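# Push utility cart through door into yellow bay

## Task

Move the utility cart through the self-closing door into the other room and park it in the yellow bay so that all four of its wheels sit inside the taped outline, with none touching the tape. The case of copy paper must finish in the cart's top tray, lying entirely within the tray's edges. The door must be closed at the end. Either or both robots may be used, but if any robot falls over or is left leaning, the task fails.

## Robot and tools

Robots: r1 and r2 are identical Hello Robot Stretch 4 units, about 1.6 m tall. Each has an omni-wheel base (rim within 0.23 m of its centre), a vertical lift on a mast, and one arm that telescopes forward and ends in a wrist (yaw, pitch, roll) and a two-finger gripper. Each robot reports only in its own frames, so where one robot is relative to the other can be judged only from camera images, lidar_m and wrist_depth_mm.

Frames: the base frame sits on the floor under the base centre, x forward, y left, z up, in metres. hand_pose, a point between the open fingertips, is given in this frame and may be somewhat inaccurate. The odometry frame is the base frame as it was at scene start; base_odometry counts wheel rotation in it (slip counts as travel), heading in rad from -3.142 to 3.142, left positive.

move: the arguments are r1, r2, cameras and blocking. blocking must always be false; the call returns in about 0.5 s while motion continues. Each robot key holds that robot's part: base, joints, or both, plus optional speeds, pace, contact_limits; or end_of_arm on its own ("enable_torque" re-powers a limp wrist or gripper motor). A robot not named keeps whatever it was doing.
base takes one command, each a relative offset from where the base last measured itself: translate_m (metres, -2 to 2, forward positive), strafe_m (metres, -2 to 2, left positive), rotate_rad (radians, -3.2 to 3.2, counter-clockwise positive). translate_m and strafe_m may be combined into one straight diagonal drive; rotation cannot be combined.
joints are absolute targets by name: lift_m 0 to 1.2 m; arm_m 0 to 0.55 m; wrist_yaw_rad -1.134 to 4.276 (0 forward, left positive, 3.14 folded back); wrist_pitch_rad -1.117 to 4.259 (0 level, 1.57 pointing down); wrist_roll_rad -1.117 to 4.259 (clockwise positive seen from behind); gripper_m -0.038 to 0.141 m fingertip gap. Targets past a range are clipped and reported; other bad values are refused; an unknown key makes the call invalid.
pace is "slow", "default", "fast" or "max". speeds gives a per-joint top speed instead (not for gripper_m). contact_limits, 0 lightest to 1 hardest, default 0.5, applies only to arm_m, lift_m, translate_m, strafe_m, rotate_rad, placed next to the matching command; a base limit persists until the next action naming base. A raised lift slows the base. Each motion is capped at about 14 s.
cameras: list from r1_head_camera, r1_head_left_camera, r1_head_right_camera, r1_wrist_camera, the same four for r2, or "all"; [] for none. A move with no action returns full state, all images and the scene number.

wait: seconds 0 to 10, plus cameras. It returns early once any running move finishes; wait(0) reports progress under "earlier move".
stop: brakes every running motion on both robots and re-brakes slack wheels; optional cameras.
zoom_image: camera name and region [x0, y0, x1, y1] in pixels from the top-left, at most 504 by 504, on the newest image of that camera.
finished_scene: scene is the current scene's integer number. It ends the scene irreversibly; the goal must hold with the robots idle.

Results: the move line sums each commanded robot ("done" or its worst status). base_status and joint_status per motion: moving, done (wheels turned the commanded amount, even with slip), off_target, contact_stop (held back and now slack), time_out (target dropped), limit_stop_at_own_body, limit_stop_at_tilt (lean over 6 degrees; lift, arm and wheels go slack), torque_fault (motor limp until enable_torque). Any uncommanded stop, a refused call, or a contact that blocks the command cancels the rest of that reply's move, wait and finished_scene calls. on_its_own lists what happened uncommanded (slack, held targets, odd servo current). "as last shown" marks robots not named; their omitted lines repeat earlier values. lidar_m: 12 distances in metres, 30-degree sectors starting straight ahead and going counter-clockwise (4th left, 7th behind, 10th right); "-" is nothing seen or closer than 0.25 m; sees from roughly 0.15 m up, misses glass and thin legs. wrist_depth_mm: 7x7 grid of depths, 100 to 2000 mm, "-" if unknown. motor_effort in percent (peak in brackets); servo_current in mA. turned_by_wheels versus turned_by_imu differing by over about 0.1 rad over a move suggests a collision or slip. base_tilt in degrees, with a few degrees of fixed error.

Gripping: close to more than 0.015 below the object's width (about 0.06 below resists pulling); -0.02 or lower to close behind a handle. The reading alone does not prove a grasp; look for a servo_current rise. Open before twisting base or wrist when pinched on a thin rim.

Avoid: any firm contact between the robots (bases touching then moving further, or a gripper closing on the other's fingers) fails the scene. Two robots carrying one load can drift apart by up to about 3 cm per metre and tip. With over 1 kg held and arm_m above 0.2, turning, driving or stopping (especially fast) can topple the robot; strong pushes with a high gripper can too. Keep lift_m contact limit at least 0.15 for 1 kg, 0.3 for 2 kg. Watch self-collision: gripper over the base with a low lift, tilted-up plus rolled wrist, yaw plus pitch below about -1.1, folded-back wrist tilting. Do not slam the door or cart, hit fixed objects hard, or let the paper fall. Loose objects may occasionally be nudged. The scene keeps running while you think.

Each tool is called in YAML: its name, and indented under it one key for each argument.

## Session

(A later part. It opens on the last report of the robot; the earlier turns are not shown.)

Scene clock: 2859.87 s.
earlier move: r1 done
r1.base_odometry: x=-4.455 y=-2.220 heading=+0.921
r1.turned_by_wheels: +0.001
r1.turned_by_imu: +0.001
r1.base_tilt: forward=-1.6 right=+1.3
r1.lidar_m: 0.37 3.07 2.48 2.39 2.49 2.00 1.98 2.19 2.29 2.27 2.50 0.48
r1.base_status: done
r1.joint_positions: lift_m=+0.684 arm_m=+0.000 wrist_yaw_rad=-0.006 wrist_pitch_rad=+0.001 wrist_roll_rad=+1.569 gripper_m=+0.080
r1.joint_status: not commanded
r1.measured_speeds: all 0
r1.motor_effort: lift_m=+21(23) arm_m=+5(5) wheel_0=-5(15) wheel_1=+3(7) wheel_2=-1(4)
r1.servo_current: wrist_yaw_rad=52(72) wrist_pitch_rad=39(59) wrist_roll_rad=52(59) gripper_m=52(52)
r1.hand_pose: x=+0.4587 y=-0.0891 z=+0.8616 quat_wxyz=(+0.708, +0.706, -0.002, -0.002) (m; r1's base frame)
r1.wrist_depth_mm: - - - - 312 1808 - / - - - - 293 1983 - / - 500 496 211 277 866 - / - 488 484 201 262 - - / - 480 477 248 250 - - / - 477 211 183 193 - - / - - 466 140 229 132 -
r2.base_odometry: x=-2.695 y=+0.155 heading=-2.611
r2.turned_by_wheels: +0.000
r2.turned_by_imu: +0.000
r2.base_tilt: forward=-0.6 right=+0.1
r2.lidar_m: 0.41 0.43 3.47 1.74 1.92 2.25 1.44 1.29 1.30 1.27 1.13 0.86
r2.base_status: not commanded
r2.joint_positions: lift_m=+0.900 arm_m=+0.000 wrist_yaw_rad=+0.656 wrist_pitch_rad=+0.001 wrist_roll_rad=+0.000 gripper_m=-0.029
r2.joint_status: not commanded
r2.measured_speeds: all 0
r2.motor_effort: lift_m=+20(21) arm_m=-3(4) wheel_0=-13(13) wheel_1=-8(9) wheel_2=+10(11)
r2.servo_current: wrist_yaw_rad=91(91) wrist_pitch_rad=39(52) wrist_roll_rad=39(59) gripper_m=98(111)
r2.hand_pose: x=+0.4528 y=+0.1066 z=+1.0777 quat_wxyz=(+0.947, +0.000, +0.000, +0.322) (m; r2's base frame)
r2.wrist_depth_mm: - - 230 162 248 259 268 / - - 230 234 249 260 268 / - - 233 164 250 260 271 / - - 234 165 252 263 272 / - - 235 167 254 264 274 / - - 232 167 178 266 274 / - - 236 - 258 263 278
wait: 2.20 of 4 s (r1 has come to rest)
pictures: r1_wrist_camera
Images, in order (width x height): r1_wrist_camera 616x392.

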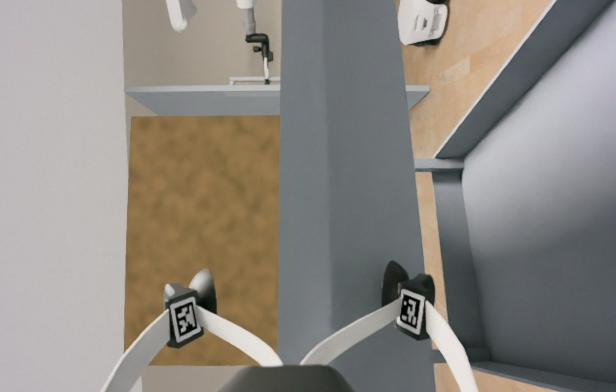

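move:
  blocking: false
  cameras: []
  r1: {"base": {"translate_m": 0.022}, "contact_limits": {"translate_m": 0.15}, "pace": "slow"}

wait:
  seconds: 1.5

move:
  blocking: false
  cameras: []
  r1: {"joints": {"gripper_m": -0.03}}

wait:
  seconds: 3

move:
  blocking: false
  cameras: []
  r1: {"base": {"translate_m": 0.13}, "contact_limits": {"translate_m": 0.4}, "pace": "slow"}

wait:
  seconds: 4
  cameras: ["r1_head_camera"]

Scene clock: 2866.30 s.
move: r1 moving
r1.base_odometry: x=-4.447 y=-2.210 heading=+0.921
r1.turned_by_wheels: +0.000
r1.turned_by_imu: +0.000
r1.base_tilt: forward=-1.6 right=+1.3
r1.lidar_m: 0.42 3.03 2.48 2.41 2.48 2.01 2.00 2.20 2.29 2.27 2.48 0.45
r1.base_status: translate_m moving
r1.joint_positions: lift_m=+0.684 arm_m=+0.000 wrist_yaw_rad=-0.006 wrist_pitch_rad=+0.003 wrist_roll_rad=+1.569 gripper_m=+0.080
r1.joint_status: not commanded
r1.measured_speeds: translate_m=+0.047 strafe_m=+0.000 rotate_rad=-0.001 lift_m=+0.000 arm_m=+0.000 wrist_yaw_rad=+0.000 wrist_pitch_rad=+0.005 wrist_roll_rad=+0.000
r1.motor_effort: lift_m=+21(21) arm_m=+5(5) wheel_0=+3(5) wheel_1=+3(7) wheel_2=-12(12)
r1.servo_current: wrist_yaw_rad=52(72) wrist_pitch_rad=46(52) wrist_roll_rad=52(59) gripper_m=46(46)
r1.contact_limits: translate_m 0.15
r1.hand_pose: x=+0.4587 y=-0.0891 z=+0.8612 quat_wxyz=(+0.708, +0.706, -0.001, -0.003) (m; r1's base frame)
r1.wrist_depth_mm: - - - - 310 1756 - / - - - - 290 1863 - / - - 492 206 273 - - / - 480 484 198 258 - - / - 477 477 242 246 - - / - 473 211 180 195 - - / - 462 462 138 226 - -
r2: as last shown
r2.lidar_m: 0.39 0.42 3.45 1.72 1.92 2.23 1.42 1.27 1.32 1.26 1.13 0.86
r2.motor_effort: lift_m=+20(20) arm_m=-4(4) wheel_0=-12(13) wheel_1=-8(9) wheel_2=+10(11)
r2.servo_current: wrist_yaw_rad=78(91) wrist_pitch_rad=39(46) wrist_roll_rad=52(52) gripper_m=98(111)
r2.wrist_depth_mm: - - 230 161 249 258 268 / - - 230 235 250 259 268 / - - 233 164 252 260 270 / - - 234 165 251 263 272 / - - 235 167 254 264 273 / - - 233 167 178 265 276 / - - 236 - 259 263 277
pictures: none
No camera images: "cameras" was empty.

Scene clock: 2867.03 s.
earlier move: r1 done
r1.base_odometry: x=-4.442 y=-2.203 heading=+0.921
r1.turned_by_wheels: +0.001
r1.turned_by_imu: +0.001
r1.base_tilt: forward=-1.6 right=+1.3
r1.lidar_m: 0.38 3.06 2.44 2.42 2.48 2.03 2.00 2.24 2.30 2.27 2.50 0.47
r1.base_status: done
r1.joint_positions: lift_m=+0.684 arm_m=+0.000 wrist_yaw_rad=-0.003 wrist_pitch_rad=+0.003 wrist_roll_rad=+1.569 gripper_m=+0.080
r1.joint_status: not commanded
r1.measured_speeds: all 0
r1.motor_effort: lift_m=+21(21) arm_m=+5(5) wheel_0=+4(6) wheel_1=+2(7) wheel_2=-1(12)
r1.servo_current: wrist_yaw_rad=59(72) wrist_pitch_rad=46(52) wrist_roll_rad=52(59) gripper_m=46(46)
r1.contact_limits: translate_m 0.15
r1.hand_pose: x=+0.4590 y=-0.0882 z=+0.8611 quat_wxyz=(+0.708, +0.706, +0.000, -0.002) (m; r1's base frame)
r1.wrist_depth_mm: - - - - - 1708 - / - - - - - 1808 - / - - 508 222 289 - - / - 500 500 208 268 - - / - 488 488 251 257 - - / - 480 211 190 196 - - / - 466 473 142 233 143 -
r2.base_odometry: x=-2.695 y=+0.155 heading=-2.611
r2.turned_by_wheels: +0.000
r2.turned_by_imu: +0.000
r2.base_tilt: forward=-0.6 right=+0.1
r2.lidar_m: 0.39 0.44 3.47 1.71 1.94 2.23 1.42 1.30 1.31 1.25 1.13 0.82
r2.base_status: not commanded
r2.joint_positions: lift_m=+0.900 arm_m=+0.000 wrist_yaw_rad=+0.656 wrist_pitch_rad=+0.001 wrist_roll_rad=+0.000 gripper_m=-0.029
r2.joint_status: not commanded
r2.measured_speeds: all 0
r2.motor_effort: lift_m=+20(20) arm_m=-3(4) wheel_0=-12(13) wheel_1=-9(9) wheel_2=+11(11)
r2.servo_current: wrist_yaw_rad=91(91) wrist_pitch_rad=39(46) wrist_roll_rad=46(52) gripper_m=104(111)
r2.hand_pose: x=+0.4528 y=+0.1066 z=+1.0777 quat_wxyz=(+0.947, +0.000, +0.000, +0.322) (m; r2's base frame)
r2.wrist_depth_mm: - - 230 161 249 259 270 / - - 230 234 250 259 268 / - - 233 164 251 259 272 / - - 233 166 251 262 273 / - - 236 167 255 264 274 / - - 233 167 178 267 276 / - - 236 - 257 263 278
wait: 0.73 of 1.5 s (r1 has come to rest)
pictures: none

Scene clock: 2867.53 s.
move: r1 moving
r1.base_odometry: x=-4.442 y=-2.203 heading=+0.921
r1.turned_by_wheels: +0.000
r1.turned_by_imu: +0.000
r1.base_tilt: forward=-1.6 right=+1.3
r1.lidar_m: 0.38 3.07 2.47 2.41 2.48 2.05 2.01 2.24 2.32 2.30 2.52 0.49
r1.base_status: not commanded
r1.joint_positions: lift_m=+0.684 arm_m=+0.000 wrist_yaw_rad=-0.003 wrist_pitch_rad=+0.003 wrist_roll_rad=+1.569 gripper_m=+0.062
r1.joint_status: gripper_m moving
r1.measured_speeds: all 0
r1.motor_effort: lift_m=+21(21) arm_m=+5(5) wheel_0=+5(5) wheel_1=+2(3) wheel_2=-1(1)
r1.servo_current: wrist_yaw_rad=59(59) wrist_pitch_rad=46(46) wrist_roll_rad=46(52) gripper_m=98(98)
r1.contact_limits: translate_m 0.15
r1.hand_pose: x=+0.4590 y=-0.0882 z=+0.8611 quat_wxyz=(+0.708, +0.706, +0.000, -0.002) (m; r1's base frame)
r1.wrist_depth_mm: - - - - - 1756 - / - - - - - 1808 - / - - 508 222 287 - - / - 500 500 208 270 - - / - 492 492 252 257 - - / - 484 194 191 191 - - / - 473 469 138 232 - -
r2: as last shown
r2.lidar_m: 0.41 0.43 3.47 1.71 1.93 2.26 1.44 1.31 1.30 1.25 1.14 0.83
r2.motor_effort: lift_m=+20(20) arm_m=-3(4) wheel_0=-13(13) wheel_1=-9(9) wheel_2=+10(11)
r2.servo_current: wrist_yaw_rad=72(91) wrist_pitch_rad=46(46) wrist_roll_rad=39(52) gripper_m=98(111)
r2.wrist_depth_mm: - - 231 162 249 258 267 / - - 231 235 250 259 270 / - - 232 165 251 260 271 / - - 234 165 252 262 273 / - - 235 167 254 265 273 / - - 233 167 178 266 274 / - - 236 - 257 263 278
pictures: none
No camera images: "cameras" was empty.

Scene clock: 2868.83 s.
earlier move: r1 done
r1.base_odometry: x=-4.441 y=-2.203 heading=+0.921
r1.turned_by_wheels: +0.000
r1.turned_by_imu: +0.000
r1.base_tilt: forward=-1.6 right=+1.3
r1.lidar_m: 0.41 3.07 2.47 2.40 2.52 2.03 2.00 2.21 2.31 2.27 2.48 0.47
r1.base_status: not commanded
r1.joint_positions: lift_m=+0.684 arm_m=+0.000 wrist_yaw_rad=-0.003 wrist_pitch_rad=+0.003 wrist_roll_rad=+1.569 gripper_m=-0.029
r1.joint_status: all done
r1.measured_speeds: all 0
r1.motor_effort: lift_m=+21(22) arm_m=-4(5) wheel_0=+2(5) wheel_1=+1(3) wheel_2=+1(1)
r1.servo_current: wrist_yaw_rad=52(72) wrist_pitch_rad=39(46) wrist_roll_rad=46(59) gripper_m=85(182)
r1.contact_limits: translate_m 0.15
r1.hand_pose: x=+0.4591 y=-0.0882 z=+0.8611 quat_wxyz=(+0.708, +0.706, +0.000, -0.002) (m; r1's base frame)
r1.wrist_depth_mm: - - - - - 1661 - / - - - - 293 1808 - / - 496 492 211 273 - - / - 480 484 255 259 - - / - 480 484 244 248 - - / - 473 187 193 182 - - / - 156 466 154 226 135 -
r2.base_odometry: x=-2.695 y=+0.155 heading=-2.611
r2.turned_by_wheels: +0.000
r2.turned_by_imu: +0.000
r2.base_tilt: forward=-0.6 right=+0.1
r2.lidar_m: 0.42 0.45 3.46 1.71 1.91 2.25 1.44 1.29 1.31 1.26 1.14 0.87
r2.base_status: not commanded
r2.joint_positions: lift_m=+0.900 arm_m=+0.000 wrist_yaw_rad=+0.656 wrist_pitch_rad=+0.001 wrist_roll_rad=+0.000 gripper_m=-0.029
r2.joint_status: not commanded
r2.measured_speeds: all 0
r2.motor_effort: lift_m=+20(20) arm_m=-3(4) wheel_0=-12(13) wheel_1=-9(9) wheel_2=+11(11)
r2.servo_current: wrist_yaw_rad=78(98) wrist_pitch_rad=39(46) wrist_roll_rad=46(65) gripper_m=104(111)
r2.hand_pose: x=+0.4528 y=+0.1066 z=+1.0777 quat_wxyz=(+0.947, +0.000, +0.000, +0.322) (m; r2's base frame)
r2.wrist_depth_mm: - - 230 162 249 259 268 / - - 231 235 249 258 270 / - - 232 164 252 260 272 / - - 234 165 252 263 272 / - - 236 167 254 264 274 / - - 233 167 178 265 277 / - - 236 - 258 264 277
wait: 1.30 of 3 s (r1 has come to rest)
pictures: none

Scene clock: 2869.33 s.
move: r1 moving
r1.base_odometry: x=-4.434 y=-2.193 heading=+0.921
r1.turned_by_wheels: +0.000
r1.turned_by_imu: +0.000
r1.base_tilt: forward=-1.6 right=+1.3
r1.lidar_m: 0.41 3.04 2.46 2.40 2.52 2.03 1.99 2.23 2.31 2.28 2.50 0.44
r1.base_status: translate_m moving
r1.joint_positions: lift_m=+0.684 arm_m=+0.000 wrist_yaw_rad=-0.003 wrist_pitch_rad=+0.003 wrist_roll_rad=+1.569 gripper_m=-0.029
r1.joint_status: not commanded
r1.measured_speeds: translate_m=+0.050 strafe_m=+0.000 rotate_rad=+0.000 lift_m=+0.000 arm_m=+0.000 wrist_yaw_rad=+0.000 wrist_pitch_rad=+0.012 wrist_roll_rad=+0.000
r1.motor_effort: lift_m=+21(21) arm_m=-4(4) wheel_0=+6(8) wheel_1=+5(6) wheel_2=-6(7)
r1.servo_current: wrist_yaw_rad=39(59) wrist_pitch_rad=39(46) wrist_roll_rad=39(78) gripper_m=72(91)
r1.contact_limits: translate_m 0.4
r1.hand_pose: x=+0.4591 y=-0.0882 z=+0.8610 quat_wxyz=(+0.708, +0.706, +0.000, -0.002) (m; r1's base frame)
r1.wrist_depth_mm: - - - - 298 1756 - / - - - - 279 1921 - / - 488 488 199 262 - - / - 477 477 245 250 - - / - 469 469 181 238 - - / - 466 187 189 182 - - / - 459 459 145 216 - -
r2: as last shown
r2.lidar_m: 0.41 0.45 3.47 1.72 1.93 2.27 1.42 1.29 1.31 1.25 1.14 0.84
r2.motor_effort: lift_m=+20(20) arm_m=-3(4) wheel_0=-12(13) wheel_1=-8(9) wheel_2=+11(11)
r2.servo_current: wrist_yaw_rad=78(91) wrist_pitch_rad=39(46) wrist_roll_rad=52(59) gripper_m=98(104)
r2.wrist_depth_mm: - - 231 161 249 259 270 / - - 231 235 250 259 270 / - - 232 164 251 262 270 / - - 233 165 253 263 272 / - - 235 167 254 265 273 / - - 233 167 178 266 276 / - - 236 - 258 262 277
pictures: none
No camera images: "cameras" was empty.

Scene clock: 2871.40 s.
earlier move: r1 done
r1.base_odometry: x=-4.363 y=-2.099 heading=+0.922
r1.turned_by_wheels: +0.000
r1.turned_by_imu: +0.000
r1.base_tilt: forward=-1.6 right=+1.3
r1.lidar_m: 0.39 0.86 2.43 2.40 2.66 2.16 2.13 2.37 2.31 2.31 2.53 0.46
r1.base_status: done
r1.joint_positions: lift_m=+0.684 arm_m=+0.000 wrist_yaw_rad=-0.003 wrist_pitch_rad=+0.006 wrist_roll_rad=+1.569 gripper_m=-0.029
r1.joint_status: not commanded
r1.measured_speeds: all 0
r1.motor_effort: lift_m=+21(22) arm_m=+4(4) wheel_0=+4(9) wheel_1=+2(8) wheel_2=-2(15)
r1.servo_current: wrist_yaw_rad=52(72) wrist_pitch_rad=52(52) wrist_roll_rad=46(78) gripper_m=52(91)
r1.contact_limits: translate_m 0.4
r1.hand_pose: x=+0.4590 y=-0.0882 z=+0.8603 quat_wxyz=(+0.708, +0.706, +0.001, -0.003) (m; r1's base frame)
r1.wrist_depth_mm: - - - - - 1708 - / - - - - - 1756 - / - - - - 285 1983 - / - 492 492 197 260 - - / - 480 473 236 239 - - / - 459 208 185 183 - - / - 439 439 147 211 126 -
r2.base_odometry: x=-2.695 y=+0.155 heading=-2.611
r2.turned_by_wheels: +0.000
r2.turned_by_imu: +0.000
r2.base_tilt: forward=-0.6 right=+0.1
r2.lidar_m: 0.41 0.44 3.48 1.69 1.90 2.23 1.43 1.30 1.31 1.26 1.13 0.86
r2.base_status: not commanded
r2.joint_positions: lift_m=+0.900 arm_m=+0.000 wrist_yaw_rad=+0.656 wrist_pitch_rad=+0.001 wrist_roll_rad=+0.000 gripper_m=-0.029
r2.joint_status: not commanded
r2.measured_speeds: all 0
r2.motor_effort: lift_m=+20(21) arm_m=-3(4) wheel_0=-13(13) wheel_1=-8(9) wheel_2=+10(11)
r2.servo_current: wrist_yaw_rad=91(91) wrist_pitch_rad=39(52) wrist_roll_rad=39(59) gripper_m=104(111)
r2.hand_pose: x=+0.4528 y=+0.1066 z=+1.0777 quat_wxyz=(+0.947, +0.000, +0.000, +0.322) (m; r2's base frame)
r2.wrist_depth_mm: - - 231 162 249 258 267 / - - 232 235 250 258 267 / - - 232 164 252 260 271 / - - 233 165 252 263 272 / - - 235 167 254 264 273 / - - 233 167 178 265 276 / - - 236 - 257 262 278
wait: 2.07 of 4 s (r1 has come to rest)
pictures: r1_head_camera
Images, in order (width x height): r1_head_camera 420x560.

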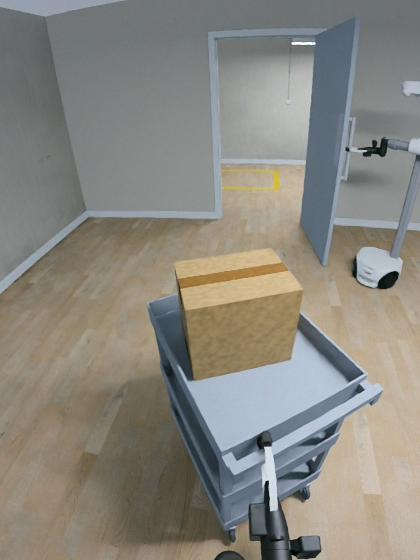

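zoom_image:
  camera: "r1_head_camera"
  region: [190, 440, 340, 560]

Scaled by 3.360 from the camera's 420x560 image, which has a finer 600x800 frame.

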